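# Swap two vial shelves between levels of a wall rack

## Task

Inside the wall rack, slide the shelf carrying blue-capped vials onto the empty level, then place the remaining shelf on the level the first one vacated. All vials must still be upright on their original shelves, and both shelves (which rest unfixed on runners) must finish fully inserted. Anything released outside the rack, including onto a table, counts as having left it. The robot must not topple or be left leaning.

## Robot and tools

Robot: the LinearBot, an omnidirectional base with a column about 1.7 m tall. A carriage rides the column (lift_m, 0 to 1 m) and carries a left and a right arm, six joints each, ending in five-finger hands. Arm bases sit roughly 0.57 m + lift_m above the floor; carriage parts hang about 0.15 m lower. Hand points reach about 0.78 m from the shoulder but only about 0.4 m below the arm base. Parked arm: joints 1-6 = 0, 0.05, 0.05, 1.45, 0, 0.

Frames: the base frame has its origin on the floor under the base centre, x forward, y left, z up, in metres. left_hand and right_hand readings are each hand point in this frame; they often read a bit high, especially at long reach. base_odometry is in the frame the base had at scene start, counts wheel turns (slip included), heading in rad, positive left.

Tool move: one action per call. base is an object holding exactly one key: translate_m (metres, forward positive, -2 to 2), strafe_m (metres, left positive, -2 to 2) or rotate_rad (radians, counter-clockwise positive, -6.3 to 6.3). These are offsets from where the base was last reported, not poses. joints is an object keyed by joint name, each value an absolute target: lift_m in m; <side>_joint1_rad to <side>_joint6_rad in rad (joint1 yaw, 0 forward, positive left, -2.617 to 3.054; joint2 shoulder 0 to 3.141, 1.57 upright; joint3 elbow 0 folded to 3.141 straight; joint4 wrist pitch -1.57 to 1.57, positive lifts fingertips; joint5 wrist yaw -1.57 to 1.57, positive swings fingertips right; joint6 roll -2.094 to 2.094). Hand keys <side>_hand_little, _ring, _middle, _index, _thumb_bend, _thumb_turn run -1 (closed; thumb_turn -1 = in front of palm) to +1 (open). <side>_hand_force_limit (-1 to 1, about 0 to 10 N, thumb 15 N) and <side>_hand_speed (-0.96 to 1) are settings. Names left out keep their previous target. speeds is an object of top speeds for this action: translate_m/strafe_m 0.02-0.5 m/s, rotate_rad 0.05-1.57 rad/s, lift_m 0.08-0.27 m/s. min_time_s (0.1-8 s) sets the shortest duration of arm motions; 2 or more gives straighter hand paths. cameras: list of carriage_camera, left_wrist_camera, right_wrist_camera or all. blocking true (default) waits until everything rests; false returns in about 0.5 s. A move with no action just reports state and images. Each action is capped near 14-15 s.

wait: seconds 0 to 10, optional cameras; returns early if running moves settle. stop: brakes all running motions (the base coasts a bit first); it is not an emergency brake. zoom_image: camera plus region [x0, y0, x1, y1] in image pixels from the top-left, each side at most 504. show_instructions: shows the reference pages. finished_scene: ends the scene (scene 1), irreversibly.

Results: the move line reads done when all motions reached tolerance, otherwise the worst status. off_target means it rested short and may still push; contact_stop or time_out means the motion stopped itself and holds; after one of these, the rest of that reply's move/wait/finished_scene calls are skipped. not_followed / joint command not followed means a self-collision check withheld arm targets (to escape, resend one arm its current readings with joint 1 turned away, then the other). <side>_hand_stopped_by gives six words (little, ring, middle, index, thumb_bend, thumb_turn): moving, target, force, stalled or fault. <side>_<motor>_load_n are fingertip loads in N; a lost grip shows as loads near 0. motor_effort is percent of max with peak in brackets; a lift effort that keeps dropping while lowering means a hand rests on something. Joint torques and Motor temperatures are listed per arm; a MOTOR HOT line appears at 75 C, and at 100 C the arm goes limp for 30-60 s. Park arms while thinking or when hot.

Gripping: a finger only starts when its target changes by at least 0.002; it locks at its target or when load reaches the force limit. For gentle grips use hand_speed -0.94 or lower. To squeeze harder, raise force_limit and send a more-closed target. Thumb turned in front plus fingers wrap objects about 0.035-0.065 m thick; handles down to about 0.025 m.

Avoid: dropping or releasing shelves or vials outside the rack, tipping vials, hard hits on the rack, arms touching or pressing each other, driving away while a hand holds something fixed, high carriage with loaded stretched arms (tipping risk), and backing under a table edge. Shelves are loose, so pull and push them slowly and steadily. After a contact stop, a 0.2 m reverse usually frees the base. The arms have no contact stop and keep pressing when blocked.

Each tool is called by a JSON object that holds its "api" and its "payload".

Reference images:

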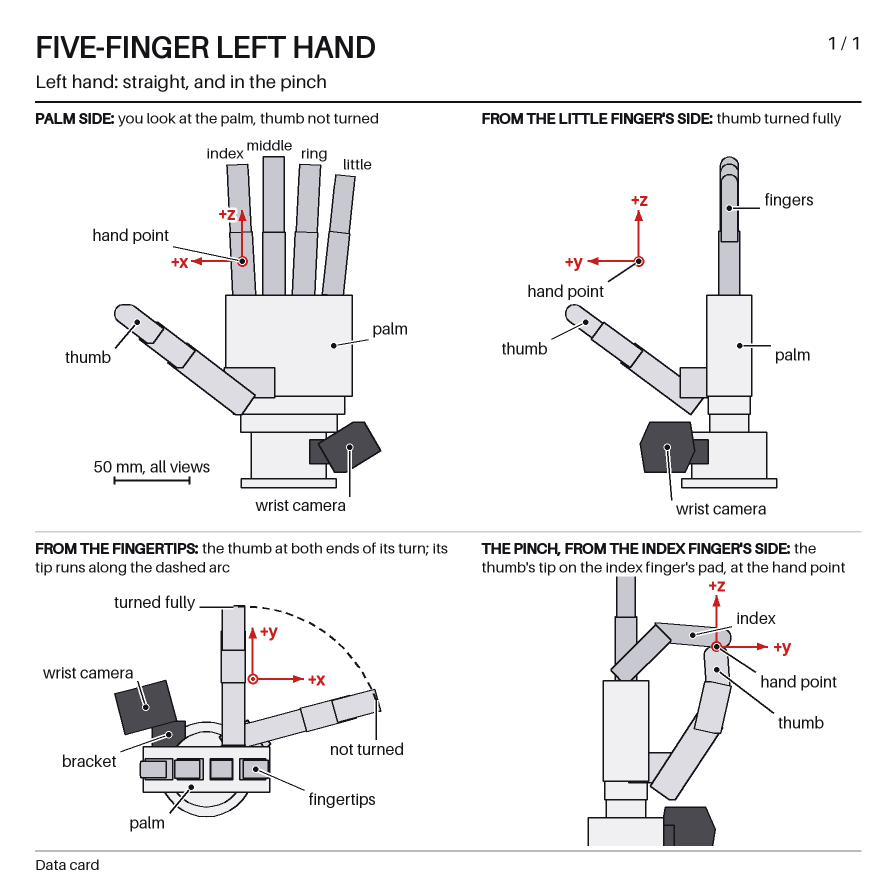

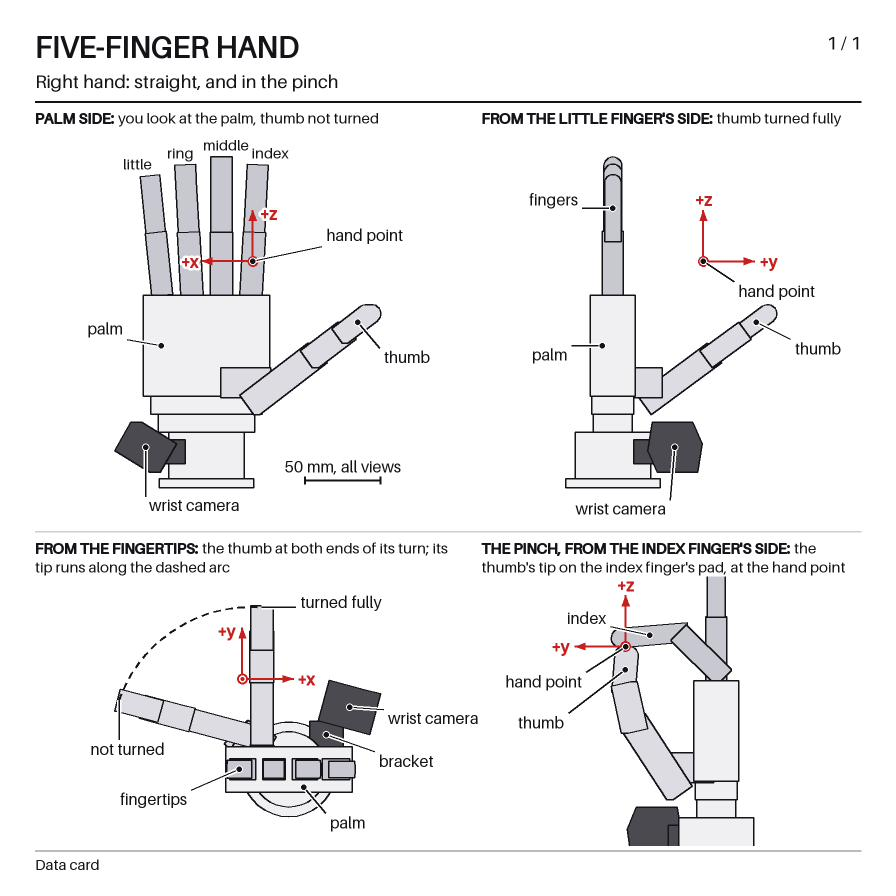

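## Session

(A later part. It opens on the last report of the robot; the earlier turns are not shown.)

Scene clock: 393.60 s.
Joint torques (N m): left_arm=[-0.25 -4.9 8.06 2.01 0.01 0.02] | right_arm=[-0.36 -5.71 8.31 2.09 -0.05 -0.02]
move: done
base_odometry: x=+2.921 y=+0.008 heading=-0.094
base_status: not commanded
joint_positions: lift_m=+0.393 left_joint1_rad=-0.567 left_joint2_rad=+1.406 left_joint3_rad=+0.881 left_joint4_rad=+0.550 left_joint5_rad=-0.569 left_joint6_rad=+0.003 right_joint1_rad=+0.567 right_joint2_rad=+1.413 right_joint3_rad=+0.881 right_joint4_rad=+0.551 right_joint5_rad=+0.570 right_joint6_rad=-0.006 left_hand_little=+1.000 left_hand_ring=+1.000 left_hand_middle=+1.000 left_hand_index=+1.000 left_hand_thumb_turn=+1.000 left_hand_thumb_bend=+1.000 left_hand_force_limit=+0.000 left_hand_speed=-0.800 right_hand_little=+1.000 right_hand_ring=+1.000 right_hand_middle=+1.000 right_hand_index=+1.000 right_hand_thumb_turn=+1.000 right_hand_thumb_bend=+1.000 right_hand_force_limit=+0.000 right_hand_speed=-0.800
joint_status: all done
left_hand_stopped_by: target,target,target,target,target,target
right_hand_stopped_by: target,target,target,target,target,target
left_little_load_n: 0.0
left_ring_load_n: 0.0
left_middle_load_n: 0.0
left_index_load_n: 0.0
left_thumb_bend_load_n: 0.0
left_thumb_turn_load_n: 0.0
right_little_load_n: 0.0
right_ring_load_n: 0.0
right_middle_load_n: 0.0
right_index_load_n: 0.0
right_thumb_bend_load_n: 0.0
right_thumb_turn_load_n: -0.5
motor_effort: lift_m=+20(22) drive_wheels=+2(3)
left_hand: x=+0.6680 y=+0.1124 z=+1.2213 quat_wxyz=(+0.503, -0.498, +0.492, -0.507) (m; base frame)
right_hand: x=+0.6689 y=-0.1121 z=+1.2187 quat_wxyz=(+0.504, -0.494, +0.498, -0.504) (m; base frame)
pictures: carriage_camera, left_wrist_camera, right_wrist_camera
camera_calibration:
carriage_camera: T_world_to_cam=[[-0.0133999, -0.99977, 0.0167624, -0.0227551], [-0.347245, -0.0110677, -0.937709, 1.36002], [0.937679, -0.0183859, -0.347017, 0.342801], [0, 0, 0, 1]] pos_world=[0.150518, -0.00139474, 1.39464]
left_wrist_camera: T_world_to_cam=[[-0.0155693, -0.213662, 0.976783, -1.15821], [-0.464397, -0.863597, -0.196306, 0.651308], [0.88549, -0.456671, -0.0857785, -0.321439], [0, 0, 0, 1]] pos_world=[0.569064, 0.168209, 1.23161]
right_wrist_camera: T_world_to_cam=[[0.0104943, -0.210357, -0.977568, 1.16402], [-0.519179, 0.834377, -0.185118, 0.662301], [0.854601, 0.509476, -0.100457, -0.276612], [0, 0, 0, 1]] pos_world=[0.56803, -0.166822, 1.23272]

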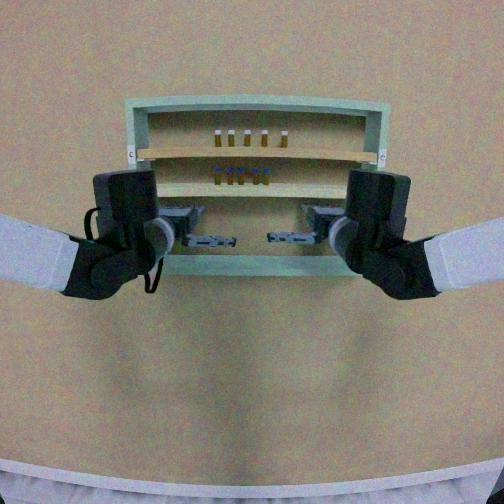

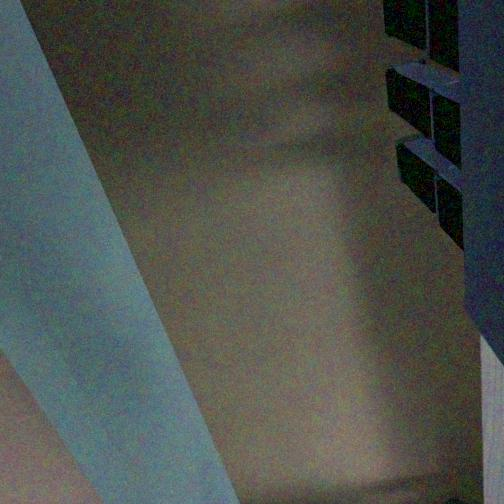

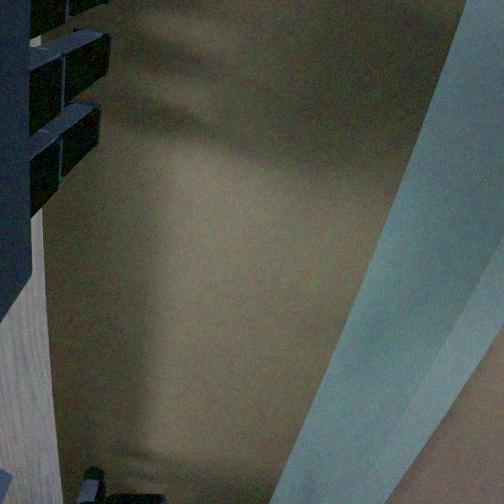

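{"api": "move", "payload": {"base": {"translate_m": -0.125}, "speeds": {"translate_m": 0.08}}}

{"api": "move", "payload": {"joints": {"lift_m": 0.435}, "cameras": ["all"]}}

{"api": "zoom_image", "payload": {"camera": "carriage_camera", "region": [135, 120, 255, 240]}}

{"api": "zoom_image", "payload": {"camera": "carriage_camera", "region": [255, 120, 375, 240]}}

Scene clock: 400.63 s.
Joint torques (N m): left_arm=[-0.39 -4.85 7.99 1.99 0.02 0.02] | right_arm=[-0.36 -5.7 8.28 2.09 -0.04 -0.01]
move: done
base_odometry: x=+2.796 y=+0.020 heading=-0.094
base_status: done
joint_positions: lift_m=+0.393 left_joint1_rad=-0.567 left_joint2_rad=+1.406 left_joint3_rad=+0.881 left_joint4_rad=+0.550 left_joint5_rad=-0.570 left_joint6_rad=+0.003 right_joint1_rad=+0.567 right_joint2_rad=+1.413 right_joint3_rad=+0.881 right_joint4_rad=+0.550 right_joint5_rad=+0.570 right_joint6_rad=-0.006 left_hand_little=+1.000 left_hand_ring=+1.000 left_hand_middle=+1.000 left_hand_index=+1.000 left_hand_thumb_turn=+1.000 left_hand_thumb_bend=+1.000 left_hand_force_limit=+0.000 left_hand_speed=-0.800 right_hand_little=+1.000 right_hand_ring=+1.000 right_hand_middle=+1.000 right_hand_index=+1.000 right_hand_thumb_turn=+1.000 right_hand_thumb_bend=+1.000 right_hand_force_limit=+0.000 right_hand_speed=-0.800
joint_status: not commanded
left_hand_stopped_by: target,target,target,target,target,target
right_hand_stopped_by: target,target,target,target,target,target
left_little_load_n: 0.0
left_ring_load_n: 0.0
left_middle_load_n: 0.0
left_index_load_n: 0.0
left_thumb_bend_load_n: 0.0
left_thumb_turn_load_n: 0.0
right_little_load_n: 0.0
right_ring_load_n: 0.0
right_middle_load_n: 0.0
right_index_load_n: 0.0
right_thumb_bend_load_n: 0.0
right_thumb_turn_load_n: -0.5
motor_effort: lift_m=+20(20) drive_wheels=-3(13)
left_hand: x=+0.6680 y=+0.1125 z=+1.2213 quat_wxyz=(+0.503, -0.498, +0.492, -0.507) (m; base frame)
right_hand: x=+0.6688 y=-0.1119 z=+1.2185 quat_wxyz=(+0.504, -0.495, +0.498, -0.503) (m; base frame)
pictures: none

Scene clock: 401.33 s.
Joint torques (N m): left_arm=[-0.31 -4.89 8.08 2.03 0 0.03] | right_arm=[-0.39 -5.55 8.23 2.03 -0.03 -0.01]
move: done
base_odometry: x=+2.796 y=+0.020 heading=-0.094
base_status: not commanded
joint_positions: lift_m=+0.435 left_joint1_rad=-0.567 left_joint2_rad=+1.406 left_joint3_rad=+0.881 left_joint4_rad=+0.548 left_joint5_rad=-0.570 left_joint6_rad=+0.003 right_joint1_rad=+0.567 right_joint2_rad=+1.412 right_joint3_rad=+0.882 right_joint4_rad=+0.554 right_joint5_rad=+0.570 right_joint6_rad=-0.006 left_hand_little=+1.000 left_hand_ring=+1.000 left_hand_middle=+1.000 left_hand_index=+1.000 left_hand_thumb_turn=+1.000 left_hand_thumb_bend=+1.000 left_hand_force_limit=+0.000 left_hand_speed=-0.800 right_hand_little=+1.000 right_hand_ring=+1.000 right_hand_middle=+1.000 right_hand_index=+1.000 right_hand_thumb_turn=+1.000 right_hand_thumb_bend=+1.000 right_hand_force_limit=+0.000 right_hand_speed=-0.800
joint_status: all done
left_hand_stopped_by: target,target,target,target,target,target
right_hand_stopped_by: target,target,target,target,target,target
left_little_load_n: 0.0
left_ring_load_n: 0.0
left_middle_load_n: 0.0
left_index_load_n: 0.0
left_thumb_bend_load_n: 0.5
left_thumb_turn_load_n: -0.5
right_little_load_n: 0.0
right_ring_load_n: 0.0
right_middle_load_n: 0.0
right_index_load_n: 0.0
right_thumb_bend_load_n: 0.0
right_thumb_turn_load_n: 0.0
motor_effort: lift_m=+22(28) drive_wheels=-3(3)
left_hand: x=+0.6679 y=+0.1126 z=+1.2625 quat_wxyz=(+0.503, -0.498, +0.493, -0.506) (m; base frame)
right_hand: x=+0.6689 y=-0.1119 z=+1.2623 quat_wxyz=(+0.506, -0.492, +0.497, -0.504) (m; base frame)
pictures: carriage_camera, left_wrist_camera, right_wrist_camera
camera_calibration:
carriage_camera: T_world_to_cam=[[-0.0133999, -0.99977, 0.0167624, -0.023454], [-0.347245, -0.0110677, -0.937709, 1.39912], [0.937679, -0.0183859, -0.347017, 0.357272], [0, 0, 0, 1]] pos_world=[0.150518, -0.00139474, 1.43634]
left_wrist_camera: T_world_to_cam=[[-0.0138222, -0.214637, 0.976596, -1.19922], [-0.464108, -0.863731, -0.1964, 0.659501], [0.885671, -0.455961, -0.0876763, -0.315643], [0, 0, 0, 1]] pos_world=[0.56906, 0.168313, 1.273]
right_wrist_camera: T_world_to_cam=[[0.0150075, -0.20762, -0.978094, 1.20455], [-0.518635, 0.83471, -0.185141, 0.66985], [0.854864, 0.510053, -0.0951521, -0.279211], [0, 0, 0, 1]] pos_world=[0.568018, -0.16663, 1.27561]

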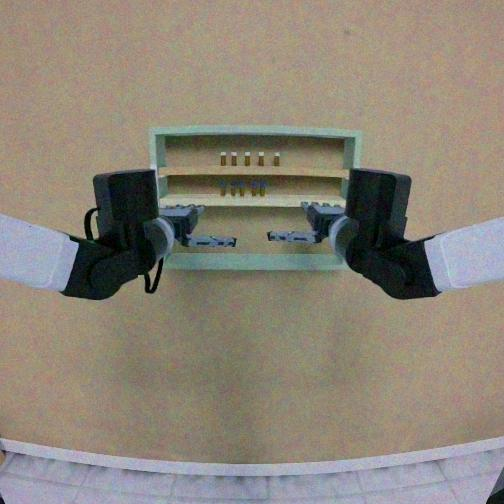

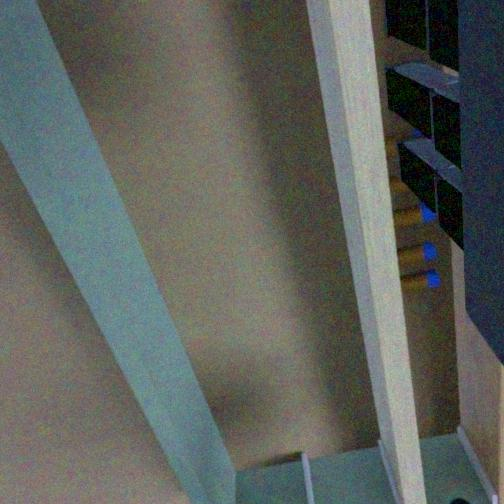

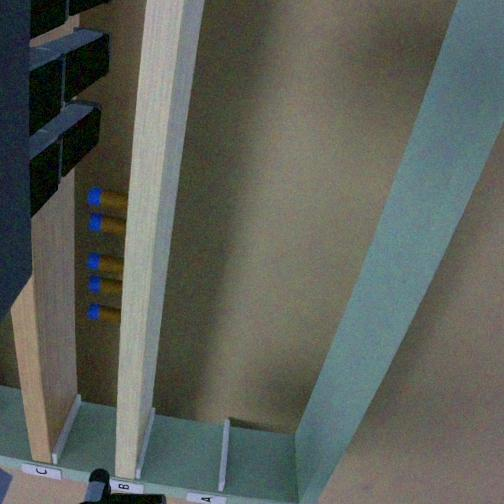

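Scaled by 4.200 from the camera's 504x504 image, which has a finer 720x720 frame.

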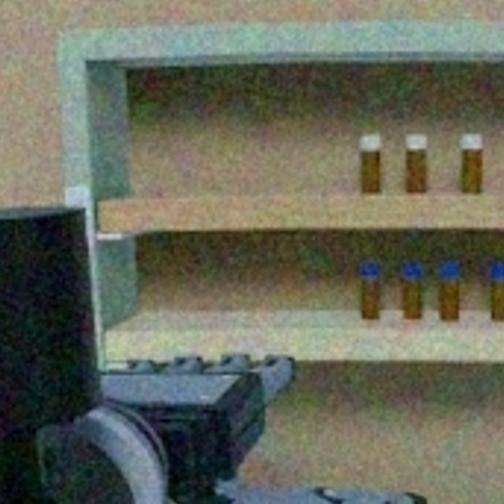

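Scaled by 4.200 from the camera's 504x504 image, which has a finer 720x720 frame.

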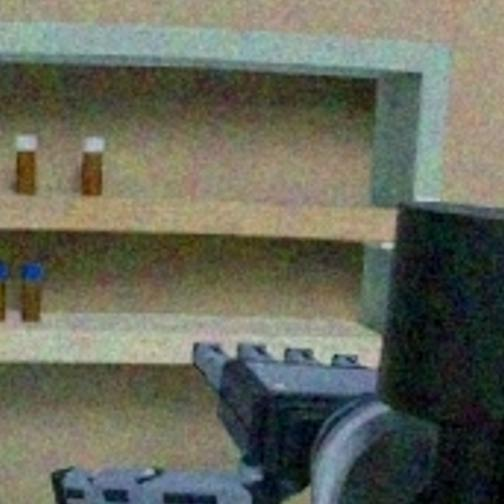

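{"api": "zoom_image", "payload": {"camera": "right_wrist_camera", "region": [0, 370, 200, 504]}}

{"api": "zoom_image", "payload": {"camera": "left_wrist_camera", "region": [330, 390, 504, 504]}}

Scaled by 2.520 from the camera's 504x504 image, which has a finer 720x720 frame.

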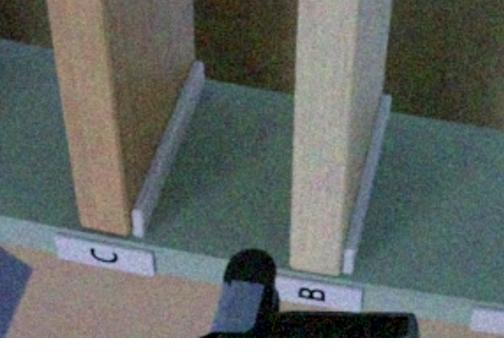

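Scaled by 2.897 from the camera's 504x504 image, which has a finer 720x720 frame.

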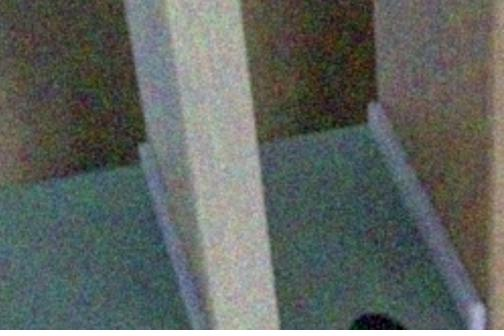

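{"api": "move", "payload": {"joints": {"lift_m": 0.472, "left_joint3_rad": 0.905}}}

{"api": "move", "payload": {"base": {"translate_m": 0.06}, "speeds": {"translate_m": 0.08}, "cameras": ["carriage_camera"]}}

{"api": "zoom_image", "payload": {"camera": "carriage_camera", "region": [135, 120, 255, 240]}}

{"api": "zoom_image", "payload": {"camera": "carriage_camera", "region": [255, 120, 375, 240]}}

Scene clock: 421.77 s.
Joint torques (N m): left_arm=[-0.35 -4.88 8.73 2.03 0 0.03] | right_arm=[-0.4 -5.5 8.18 2.03 -0.04 -0.01]
move: done
base_odometry: x=+2.796 y=+0.020 heading=-0.094
base_status: not commanded
joint_positions: lift_m=+0.472 left_joint1_rad=-0.567 left_joint2_rad=+1.406 left_joint3_rad=+0.887 left_joint4_rad=+0.546 left_joint5_rad=-0.570 left_joint6_rad=+0.003 right_joint1_rad=+0.567 right_joint2_rad=+1.411 right_joint3_rad=+0.882 right_joint4_rad=+0.553 right_joint5_rad=+0.570 right_joint6_rad=-0.006 left_hand_little=+1.000 left_hand_ring=+1.000 left_hand_middle=+1.000 left_hand_index=+1.000 left_hand_thumb_turn=+1.000 left_hand_thumb_bend=+1.000 left_hand_force_limit=+0.000 left_hand_speed=-0.800 right_hand_little=+1.000 right_hand_ring=+1.000 right_hand_middle=+1.000 right_hand_index=+1.000 right_hand_thumb_turn=+1.000 right_hand_thumb_bend=+1.000 right_hand_force_limit=+0.000 right_hand_speed=-0.800
joint_status: all done
left_hand_stopped_by: target,target,target,target,target,target
right_hand_stopped_by: target,target,target,target,target,target
left_little_load_n: 0.0
left_ring_load_n: 0.0
left_middle_load_n: 0.0
left_index_load_n: 0.0
left_thumb_bend_load_n: 0.0
left_thumb_turn_load_n: -0.5
right_little_load_n: 0.0
right_ring_load_n: 0.0
right_middle_load_n: 0.0
right_index_load_n: 0.0
right_thumb_bend_load_n: 0.0
right_thumb_turn_load_n: 0.0
motor_effort: lift_m=+22(27) drive_wheels=-3(3)
left_hand: x=+0.6685 y=+0.1122 z=+1.3022 quat_wxyz=(+0.504, -0.498, +0.491, -0.507) (m; base frame)
right_hand: x=+0.6689 y=-0.1119 z=+1.2996 quat_wxyz=(+0.506, -0.492, +0.497, -0.504) (m; base frame)
pictures: none

Scene clock: 423.13 s.
Joint torques (N m): left_arm=[-0.32 -4.88 8.73 2.03 0.05 0.03] | right_arm=[-0.43 -5.52 8.21 2.05 -0.04 -0.01]
move: done
base_odometry: x=+2.856 y=+0.014 heading=-0.094
base_status: done
joint_positions: lift_m=+0.472 left_joint1_rad=-0.567 left_joint2_rad=+1.406 left_joint3_rad=+0.887 left_joint4_rad=+0.546 left_joint5_rad=-0.571 left_joint6_rad=+0.003 right_joint1_rad=+0.568 right_joint2_rad=+1.411 right_joint3_rad=+0.882 right_joint4_rad=+0.552 right_joint5_rad=+0.570 right_joint6_rad=-0.006 left_hand_little=+1.000 left_hand_ring=+1.000 left_hand_middle=+1.000 left_hand_index=+1.000 left_hand_thumb_turn=+1.000 left_hand_thumb_bend=+1.000 left_hand_force_limit=+0.000 left_hand_speed=-0.800 right_hand_little=+1.000 right_hand_ring=+1.000 right_hand_middle=+1.000 right_hand_index=+1.000 right_hand_thumb_turn=+1.000 right_hand_thumb_bend=+1.000 right_hand_force_limit=+0.000 right_hand_speed=-0.800
joint_status: not commanded
left_hand_stopped_by: target,target,target,target,target,target
right_hand_stopped_by: target,target,target,target,target,target
left_little_load_n: 0.0
left_ring_load_n: 0.0
left_middle_load_n: 0.0
left_index_load_n: 0.0
left_thumb_bend_load_n: 0.0
left_thumb_turn_load_n: 0.0
right_little_load_n: 0.0
right_ring_load_n: 0.0
right_middle_load_n: 0.0
right_index_load_n: 0.0
right_thumb_bend_load_n: 0.0
right_thumb_turn_load_n: -0.5
motor_effort: lift_m=+22(22) drive_wheels=-4(10)
left_hand: x=+0.6685 y=+0.1124 z=+1.3022 quat_wxyz=(+0.504, -0.498, +0.491, -0.507) (m; base frame)
right_hand: x=+0.6687 y=-0.1119 z=+1.2991 quat_wxyz=(+0.506, -0.493, +0.497, -0.504) (m; base frame)
pictures: carriage_camera
camera_calibration:
carriage_camera: T_world_to_cam=[[-0.0133999, -0.99977, 0.0167624, -0.0240743], [-0.347245, -0.0110677, -0.937709, 1.43382], [0.937679, -0.0183859, -0.347017, 0.370111], [0, 0, 0, 1]] pos_world=[0.150518, -0.00139474, 1.47334]

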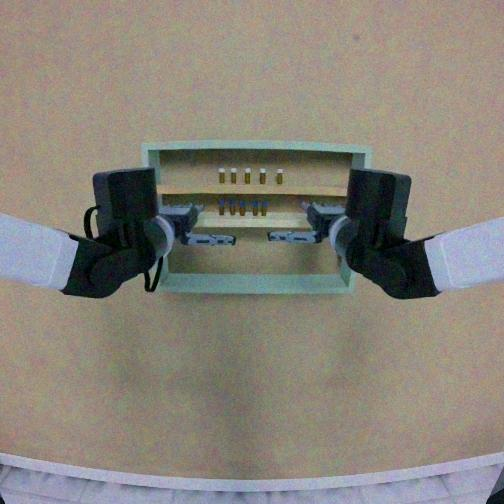

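Scaled by 4.200 from the camera's 504x504 image, which has a finer 720x720 frame.

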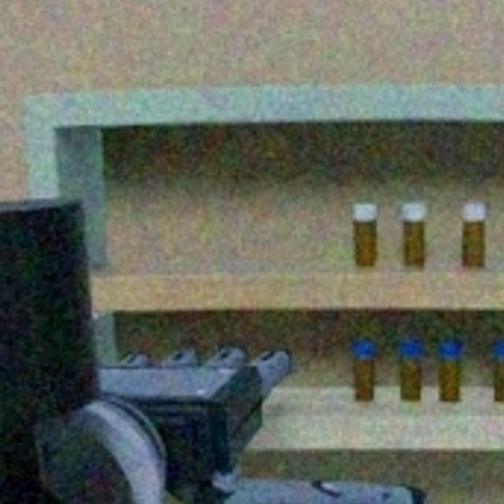

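Scaled by 4.200 from the camera's 504x504 image, which has a finer 720x720 frame.

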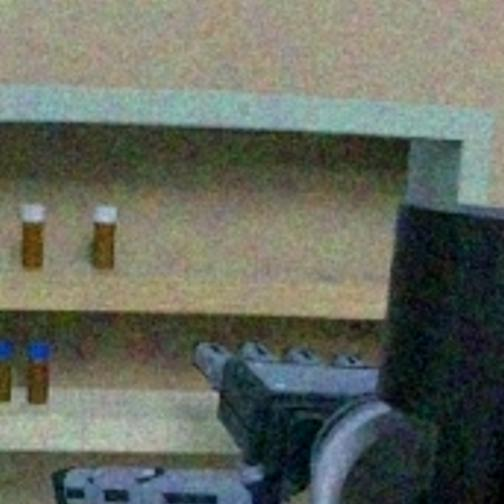

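{"api": "move", "payload": {"base": {"translate_m": 0.062}, "speeds": {"translate_m": 0.04}, "cameras": ["all"]}}

{"api": "zoom_image", "payload": {"camera": "carriage_camera", "region": [135, 140, 255, 260]}}

{"api": "zoom_image", "payload": {"camera": "carriage_camera", "region": [255, 140, 375, 260]}}

Scene clock: 432.70 s.
Joint torques (N m): left_arm=[-0.31 -4.79 8.81 2.05 0.04 0] | right_arm=[-0.46 -5.55 8.16 2.06 -0.03 -0.01]
move: done
base_odometry: x=+2.918 y=+0.009 heading=-0.094
base_status: done
joint_positions: lift_m=+0.472 left_joint1_rad=-0.567 left_joint2_rad=+1.406 left_joint3_rad=+0.887 left_joint4_rad=+0.546 left_joint5_rad=-0.571 left_joint6_rad=+0.003 right_joint1_rad=+0.568 right_joint2_rad=+1.411 right_joint3_rad=+0.882 right_joint4_rad=+0.551 right_joint5_rad=+0.570 right_joint6_rad=-0.006 left_hand_little=+1.000 left_hand_ring=+1.000 left_hand_middle=+1.000 left_hand_index=+1.000 left_hand_thumb_turn=+1.000 left_hand_thumb_bend=+1.000 left_hand_force_limit=+0.000 left_hand_speed=-0.800 right_hand_little=+1.000 right_hand_ring=+1.000 right_hand_middle=+1.000 right_hand_index=+1.000 right_hand_thumb_turn=+1.000 right_hand_thumb_bend=+1.000 right_hand_force_limit=+0.000 right_hand_speed=-0.800
joint_status: not commanded
left_hand_stopped_by: target,target,target,target,target,target
right_hand_stopped_by: target,target,target,target,target,target
left_little_load_n: 0.0
left_ring_load_n: 0.0
left_middle_load_n: 0.0
left_index_load_n: 0.0
left_thumb_bend_load_n: 0.0
left_thumb_turn_load_n: 0.0
right_little_load_n: 0.0
right_ring_load_n: -0.5
right_middle_load_n: 0.0
right_index_load_n: 0.0
right_thumb_bend_load_n: 0.0
right_thumb_turn_load_n: 0.0
motor_effort: lift_m=+22(22) drive_wheels=-3(11)
left_hand: x=+0.6685 y=+0.1124 z=+1.3022 quat_wxyz=(+0.504, -0.498, +0.491, -0.507) (m; base frame)
right_hand: x=+0.6686 y=-0.1116 z=+1.2989 quat_wxyz=(+0.506, -0.493, +0.497, -0.504) (m; base frame)
pictures: carriage_camera, left_wrist_camera, right_wrist_camera
camera_calibration:
carriage_camera: T_world_to_cam=[[-0.0133999, -0.99977, 0.0167624, -0.0240743], [-0.347245, -0.0110677, -0.937709, 1.43382], [0.937679, -0.0183859, -0.347017, 0.370111], [0, 0, 0, 1]] pos_world=[0.150518, -0.00139474, 1.47334]
left_wrist_camera: T_world_to_cam=[[-0.0173984, -0.212292, 0.977051, -1.23643], [-0.462663, -0.864575, -0.196093, 0.666071], [0.886363, -0.455457, -0.0831776, -0.31919], [0, 0, 0, 1]] pos_world=[0.569573, 0.168008, 1.31211]
right_wrist_camera: T_world_to_cam=[[0.0132751, -0.208818, -0.977864, 1.24115], [-0.519691, 0.834048, -0.185162, 0.677013], [0.854251, 0.510645, -0.0974487, -0.272123], [0, 0, 0, 1]] pos_world=[0.567823, -0.166529, 1.31251]

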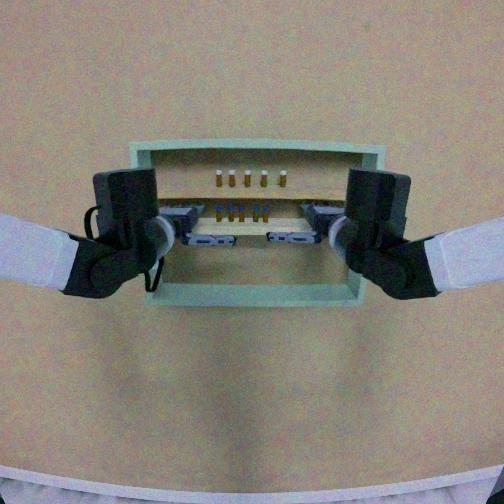

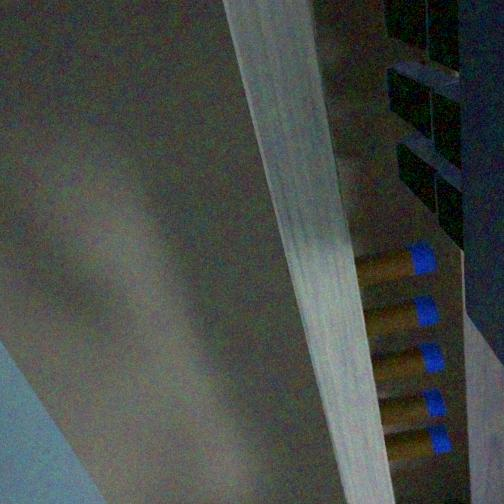

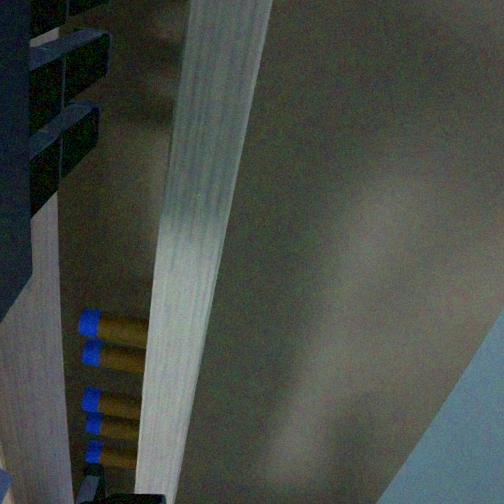

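Scaled by 4.200 from the camera's 504x504 image, which has a finer 720x720 frame.

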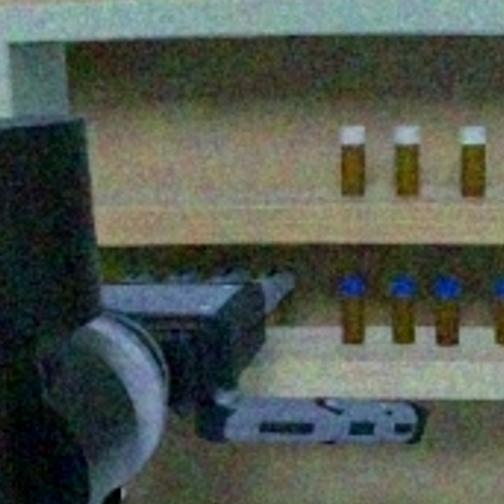

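Scaled by 4.200 from the camera's 504x504 image, which has a finer 720x720 frame.

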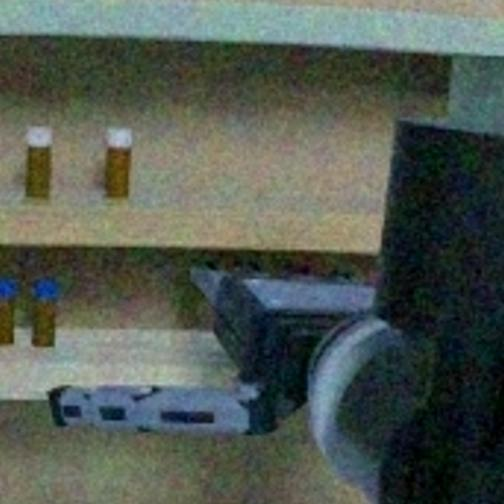

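{"api": "move", "payload": {"joints": {"lift_m": 0.464, "right_joint4_rad": 0.62, "left_joint4_rad": 0.61}, "speeds": {"lift_m": 0.08}, "min_time_s": 1}}

{"api": "move", "payload": {"joints": {"lift_m": 0.484}, "speeds": {"lift_m": 0.08}, "cameras": ["carriage_camera"]}}

{"api": "zoom_image", "payload": {"camera": "carriage_camera", "region": [120, 120, 380, 300]}}

Scene clock: 443.20 s.
Joint torques (N m): left_arm=[-0.24 -4.86 8.64 2.21 0.03 0.01] | right_arm=[-0.43 -5.56 8.2 2.16 -0.06 -0.01]
Motor temperatures (°C): left_arm=[25 30 45 43 25 23] | right_arm=[26 35 51 49 23 25]
move: done
base_odometry: x=+2.918 y=+0.009 heading=-0.094
base_status: not commanded
joint_positions: lift_m=+0.464 left_joint1_rad=-0.567 left_joint2_rad=+1.406 left_joint3_rad=+0.887 left_joint4_rad=+0.580 left_joint5_rad=-0.571 left_joint6_rad=+0.003 right_joint1_rad=+0.568 right_joint2_rad=+1.411 right_joint3_rad=+0.882 right_joint4_rad=+0.606 right_joint5_rad=+0.570 right_joint6_rad=-0.006 left_hand_little=+1.000 left_hand_ring=+1.000 left_hand_middle=+1.000 left_hand_index=+1.000 left_hand_thumb_turn=+1.000 left_hand_thumb_bend=+1.000 left_hand_force_limit=+0.000 left_hand_speed=-0.800 right_hand_little=+1.000 right_hand_ring=+1.000 right_hand_middle=+1.000 right_hand_index=+1.000 right_hand_thumb_turn=+1.000 right_hand_thumb_bend=+1.000 right_hand_force_limit=+0.000 right_hand_speed=-0.800
joint_status: all done
left_hand_stopped_by: target,target,target,target,target,target
right_hand_stopped_by: target,target,target,target,target,target
left_little_load_n: 0.0
left_ring_load_n: 0.0
left_middle_load_n: -0.5
left_index_load_n: 0.0
left_thumb_bend_load_n: 0.0
left_thumb_turn_load_n: 0.0
right_little_load_n: 0.0
right_ring_load_n: 0.0
right_middle_load_n: -0.5
right_index_load_n: 0.5
right_thumb_bend_load_n: 0.0
right_thumb_turn_load_n: 0.0
motor_effort: lift_m=+19(20) drive_wheels=+2(4)
left_hand: x=+0.6700 y=+0.1114 z=+1.3037 quat_wxyz=(+0.506, -0.495, +0.478, -0.519) (m; base frame)
right_hand: x=+0.6709 y=-0.1102 z=+1.3055 quat_wxyz=(+0.524, -0.474, +0.493, -0.507) (m; base frame)
pictures: none

Scene clock: 443.93 s.
Joint torques (N m): left_arm=[-0.35 -4.81 8.65 2.32 0.03 0.02] | right_arm=[-0.44 -5.53 8.18 2.71 -0.04 -0.02]
move: done
base_odometry: x=+2.918 y=+0.009 heading=-0.094
base_status: not commanded
joint_positions: lift_m=+0.484 left_joint1_rad=-0.567 left_joint2_rad=+1.406 left_joint3_rad=+0.887 left_joint4_rad=+0.572 left_joint5_rad=-0.571 left_joint6_rad=+0.003 right_joint1_rad=+0.568 right_joint2_rad=+1.411 right_joint3_rad=+0.882 right_joint4_rad=+0.562 right_joint5_rad=+0.570 right_joint6_rad=-0.006 left_hand_little=+1.000 left_hand_ring=+1.000 left_hand_middle=+1.000 left_hand_index=+1.000 left_hand_thumb_turn=+1.000 left_hand_thumb_bend=+1.000 left_hand_force_limit=+0.000 left_hand_speed=-0.800 right_hand_little=+1.000 right_hand_ring=+1.000 right_hand_middle=+1.000 right_hand_index=+1.000 right_hand_thumb_turn=+1.000 right_hand_thumb_bend=+1.000 right_hand_force_limit=+0.000 right_hand_speed=-0.800
joint_status: all done
left_hand_stopped_by: target,target,target,target,target,target
right_hand_stopped_by: target,target,target,target,target,target
left_little_load_n: 0.0
left_ring_load_n: 0.0
left_middle_load_n: -1.5
left_index_load_n: -0.5
left_thumb_bend_load_n: 0.0
left_thumb_turn_load_n: 0.0
right_little_load_n: 0.0
right_ring_load_n: 0.0
right_middle_load_n: 0.0
right_index_load_n: -3.0
right_thumb_bend_load_n: 0.0
right_thumb_turn_load_n: -0.5
motor_effort: lift_m=+22(27) drive_wheels=+2(3)
left_hand: x=+0.6697 y=+0.1117 z=+1.3211 quat_wxyz=(+0.506, -0.496, +0.481, -0.516) (m; base frame)
right_hand: x=+0.6691 y=-0.1113 z=+1.3138 quat_wxyz=(+0.510, -0.489, +0.496, -0.504) (m; base frame)
pictures: carriage_camera
camera_calibration:
carriage_camera: T_world_to_cam=[[-0.0133999, -0.99977, 0.0167624, -0.0242737], [-0.347245, -0.0110677, -0.937709, 1.44498], [0.937679, -0.0183859, -0.347017, 0.374241], [0, 0, 0, 1]] pos_world=[0.150518, -0.00139474, 1.48524]

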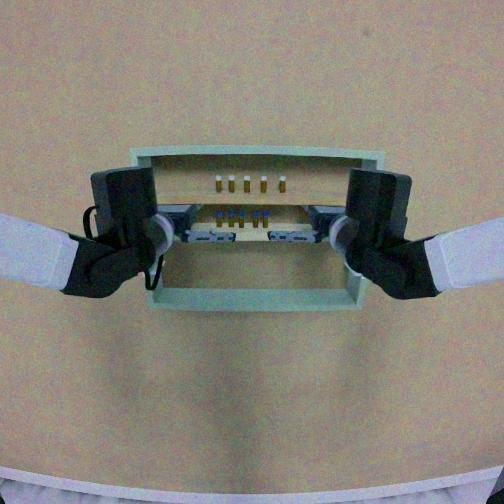

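Scaled by 1.938 from the camera's 504x504 image, which has a finer 720x720 frame.

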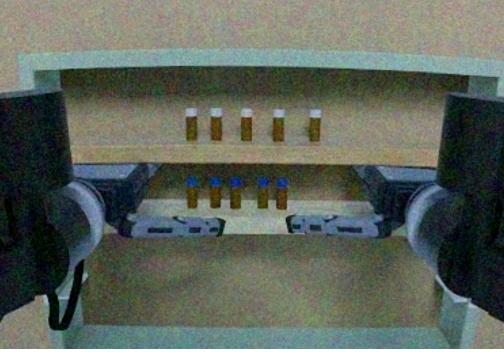

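{"api": "move", "payload": {"joints": {"lift_m": 0.49, "right_joint4_rad": 0.66, "left_joint4_rad": 0.64}, "speeds": {"lift_m": 0.08}, "min_time_s": 2, "cameras": ["carriage_camera"]}}

{"api": "zoom_image", "payload": {"camera": "carriage_camera", "region": [120, 120, 380, 300]}}

Scene clock: 449.33 s.
Joint torques (N m): left_arm=[-0.31 -4.78 8.73 2.63 0.03 0.01] | right_arm=[-0.44 -5.53 8.21 3.09 -0.05 -0.01]
move: off_target
base_odometry: x=+2.918 y=+0.009 heading=-0.094
base_status: not commanded
joint_positions: lift_m=+0.490 left_joint1_rad=-0.567 left_joint2_rad=+1.406 left_joint3_rad=+0.887 left_joint4_rad=+0.570 left_joint5_rad=-0.571 left_joint6_rad=+0.003 right_joint1_rad=+0.568 right_joint2_rad=+1.411 right_joint3_rad=+0.882 right_joint4_rad=+0.572 right_joint5_rad=+0.570 right_joint6_rad=-0.006 left_hand_little=+1.000 left_hand_ring=+1.000 left_hand_middle=+1.000 left_hand_index=+1.000 left_hand_thumb_turn=+1.000 left_hand_thumb_bend=+1.000 left_hand_force_limit=+0.000 left_hand_speed=-0.800 right_hand_little=+1.000 right_hand_ring=+1.000 right_hand_middle=+1.000 right_hand_index=+1.000 right_hand_thumb_turn=+1.000 right_hand_thumb_bend=+1.000 right_hand_force_limit=+0.000 right_hand_speed=-0.800
joint_status: left_joint4_rad off_target (ended at +0.570, target +0.640); right_joint4_rad off_target (ended at +0.572, target +0.660); the others done
left_hand_stopped_by: target,target,target,target,target,target
right_hand_stopped_by: target,target,target,target,target,target
left_little_load_n: 0.0
left_ring_load_n: -0.5
left_middle_load_n: -0.5
left_index_load_n: 0.0
left_thumb_bend_load_n: 0.0
left_thumb_turn_load_n: 0.0
right_little_load_n: 0.0
right_ring_load_n: -0.5
right_middle_load_n: 0.0
right_index_load_n: -3.0
right_thumb_bend_load_n: 0.0
right_thumb_turn_load_n: 0.0
motor_effort: lift_m=+22(26) drive_wheels=+2(3)
left_hand: x=+0.6696 y=+0.1117 z=+1.3266 quat_wxyz=(+0.506, -0.496, +0.482, -0.516) (m; base frame)
right_hand: x=+0.6695 y=-0.1110 z=+1.3222 quat_wxyz=(+0.513, -0.486, +0.496, -0.505) (m; base frame)
pictures: carriage_camera
camera_calibration:
carriage_camera: T_world_to_cam=[[-0.0133999, -0.99977, 0.0167624, -0.0243743], [-0.347245, -0.0110677, -0.937709, 1.4506], [0.937679, -0.0183859, -0.347017, 0.376323], [0, 0, 0, 1]] pos_world=[0.150518, -0.00139474, 1.49124]

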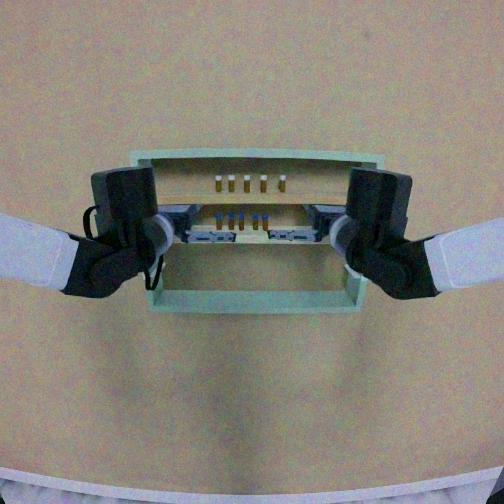

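Scaled by 1.938 from the camera's 504x504 image, which has a finer 720x720 frame.

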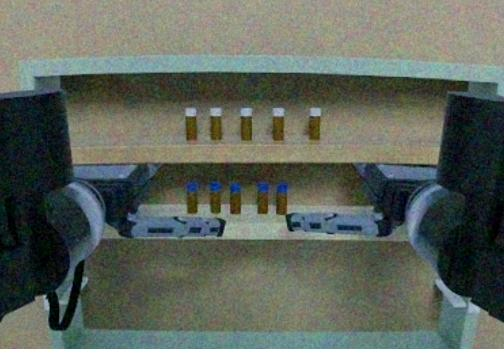

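{"api": "move", "payload": {"joints": {"lift_m": 0.501}, "speeds": {"lift_m": 0.08}, "cameras": ["carriage_camera"]}}

{"api": "zoom_image", "payload": {"camera": "carriage_camera", "region": [120, 120, 380, 300]}}

Scene clock: 453.27 s.
Joint torques (N m): left_arm=[-0.39 -4.94 8.7 2.54 0.05 0.03] | right_arm=[-0.49 -5.52 8.17 2.97 -0.05 -0.01]
move: done
base_odometry: x=+2.918 y=+0.009 heading=-0.094
base_status: not commanded
joint_positions: lift_m=+0.501 left_joint1_rad=-0.567 left_joint2_rad=+1.407 left_joint3_rad=+0.887 left_joint4_rad=+0.580 left_joint5_rad=-0.571 left_joint6_rad=+0.003 right_joint1_rad=+0.568 right_joint2_rad=+1.412 right_joint3_rad=+0.882 right_joint4_rad=+0.582 right_joint5_rad=+0.570 right_joint6_rad=-0.006 left_hand_little=+1.000 left_hand_ring=+1.000 left_hand_middle=+1.000 left_hand_index=+1.000 left_hand_thumb_turn=+1.000 left_hand_thumb_bend=+1.000 left_hand_force_limit=+0.000 left_hand_speed=-0.800 right_hand_little=+1.000 right_hand_ring=+1.000 right_hand_middle=+1.000 right_hand_index=+1.000 right_hand_thumb_turn=+1.000 right_hand_thumb_bend=+1.000 right_hand_force_limit=+0.000 right_hand_speed=-0.800
joint_status: all done
left_hand_stopped_by: target,target,target,target,target,target
right_hand_stopped_by: target,target,target,target,target,target
left_little_load_n: -0.5
left_ring_load_n: -0.5
left_middle_load_n: -1.0
left_index_load_n: 0.0
left_thumb_bend_load_n: 0.0
left_thumb_turn_load_n: 0.0
right_little_load_n: 0.0
right_ring_load_n: 0.0
right_middle_load_n: 0.0
right_index_load_n: -3.0
right_thumb_bend_load_n: 0.0
right_thumb_turn_load_n: -0.5
motor_effort: lift_m=+22(26) drive_wheels=+2(3)
left_hand: x=+0.6702 y=+0.1114 z=+1.3398 quat_wxyz=(+0.506, -0.495, +0.479, -0.519) (m; base frame)
right_hand: x=+0.6701 y=-0.1107 z=+1.3354 quat_wxyz=(+0.516, -0.483, +0.495, -0.506) (m; base frame)
pictures: carriage_camera
camera_calibration:
carriage_camera: T_world_to_cam=[[-0.0133999, -0.99977, 0.0167624, -0.0245587], [-0.347245, -0.0110677, -0.937709, 1.46092], [0.937679, -0.0183859, -0.347017, 0.38014], [0, 0, 0, 1]] pos_world=[0.150518, -0.00139474, 1.50224]

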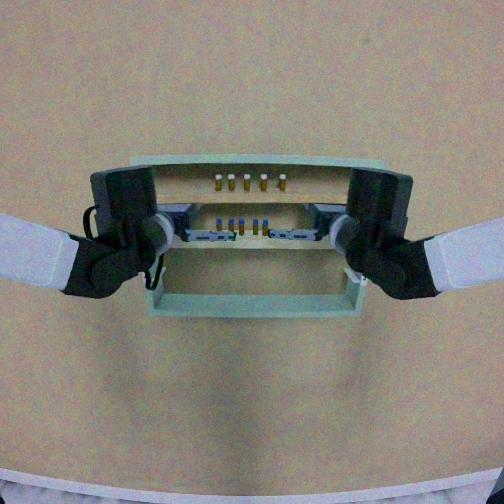

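Scaled by 1.938 from the camera's 504x504 image, which has a finer 720x720 frame.

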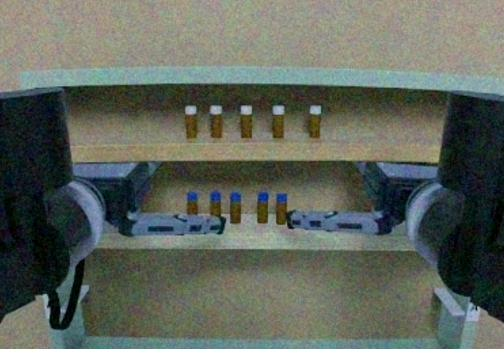

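{"api": "move", "payload": {"base": {"translate_m": -0.03}, "speeds": {"translate_m": 0.03}, "cameras": ["carriage_camera"]}}

{"api": "zoom_image", "payload": {"camera": "carriage_camera", "region": [120, 120, 380, 300]}}

Scene clock: 458.90 s.
Joint torques (N m): left_arm=[-0.39 -4.98 8.69 2.56 0.03 0] | right_arm=[-0.39 -5.55 8.21 2.98 -0.06 -0.01]
move: done
base_odometry: x=+2.888 y=+0.011 heading=-0.094
base_status: done
joint_positions: lift_m=+0.501 left_joint1_rad=-0.567 left_joint2_rad=+1.407 left_joint3_rad=+0.887 left_joint4_rad=+0.580 left_joint5_rad=-0.571 left_joint6_rad=+0.003 right_joint1_rad=+0.568 right_joint2_rad=+1.412 right_joint3_rad=+0.882 right_joint4_rad=+0.582 right_joint5_rad=+0.571 right_joint6_rad=-0.006 left_hand_little=+1.000 left_hand_ring=+1.000 left_hand_middle=+1.000 left_hand_index=+1.000 left_hand_thumb_turn=+1.000 left_hand_thumb_bend=+1.000 left_hand_force_limit=+0.000 left_hand_speed=-0.800 right_hand_little=+1.000 right_hand_ring=+1.000 right_hand_middle=+1.000 right_hand_index=+1.000 right_hand_thumb_turn=+1.000 right_hand_thumb_bend=+1.000 right_hand_force_limit=+0.000 right_hand_speed=-0.800
joint_status: not commanded
left_hand_stopped_by: target,target,target,target,target,target
right_hand_stopped_by: target,target,target,target,target,target
left_little_load_n: -0.5
left_ring_load_n: -0.5
left_middle_load_n: -1.0
left_index_load_n: 0.0
left_thumb_bend_load_n: 0.0
left_thumb_turn_load_n: 0.0
right_little_load_n: 0.0
right_ring_load_n: 0.0
right_middle_load_n: 0.0
right_index_load_n: -3.0
right_thumb_bend_load_n: 0.0
right_thumb_turn_load_n: 0.0
motor_effort: lift_m=+22(23) drive_wheels=+1(12)
left_hand: x=+0.6702 y=+0.1115 z=+1.3398 quat_wxyz=(+0.506, -0.496, +0.479, -0.519) (m; base frame)
right_hand: x=+0.6701 y=-0.1109 z=+1.3352 quat_wxyz=(+0.515, -0.483, +0.495, -0.506) (m; base frame)
pictures: carriage_camera
camera_calibration:
carriage_camera: T_world_to_cam=[[-0.0133999, -0.99977, 0.0167624, -0.0245587], [-0.347245, -0.0110677, -0.937709, 1.46092], [0.937679, -0.0183859, -0.347017, 0.38014], [0, 0, 0, 1]] pos_world=[0.150518, -0.00139474, 1.50224]

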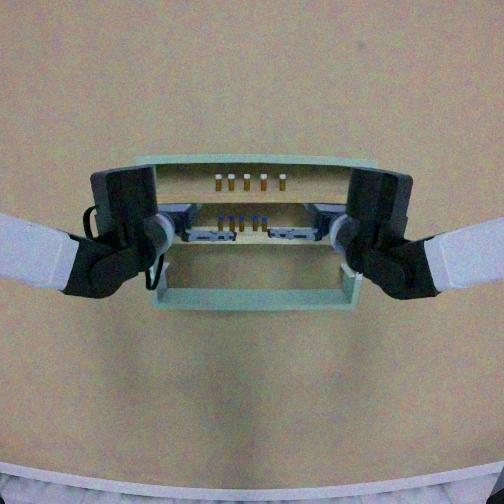

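Scaled by 1.938 from the camera's 504x504 image, which has a finer 720x720 frame.

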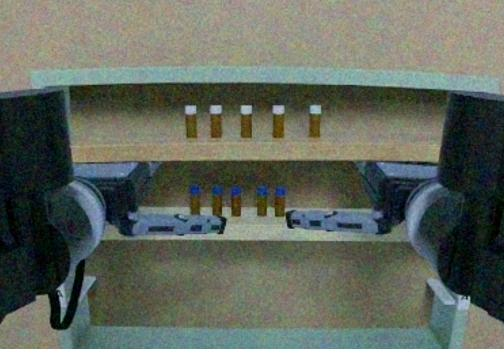

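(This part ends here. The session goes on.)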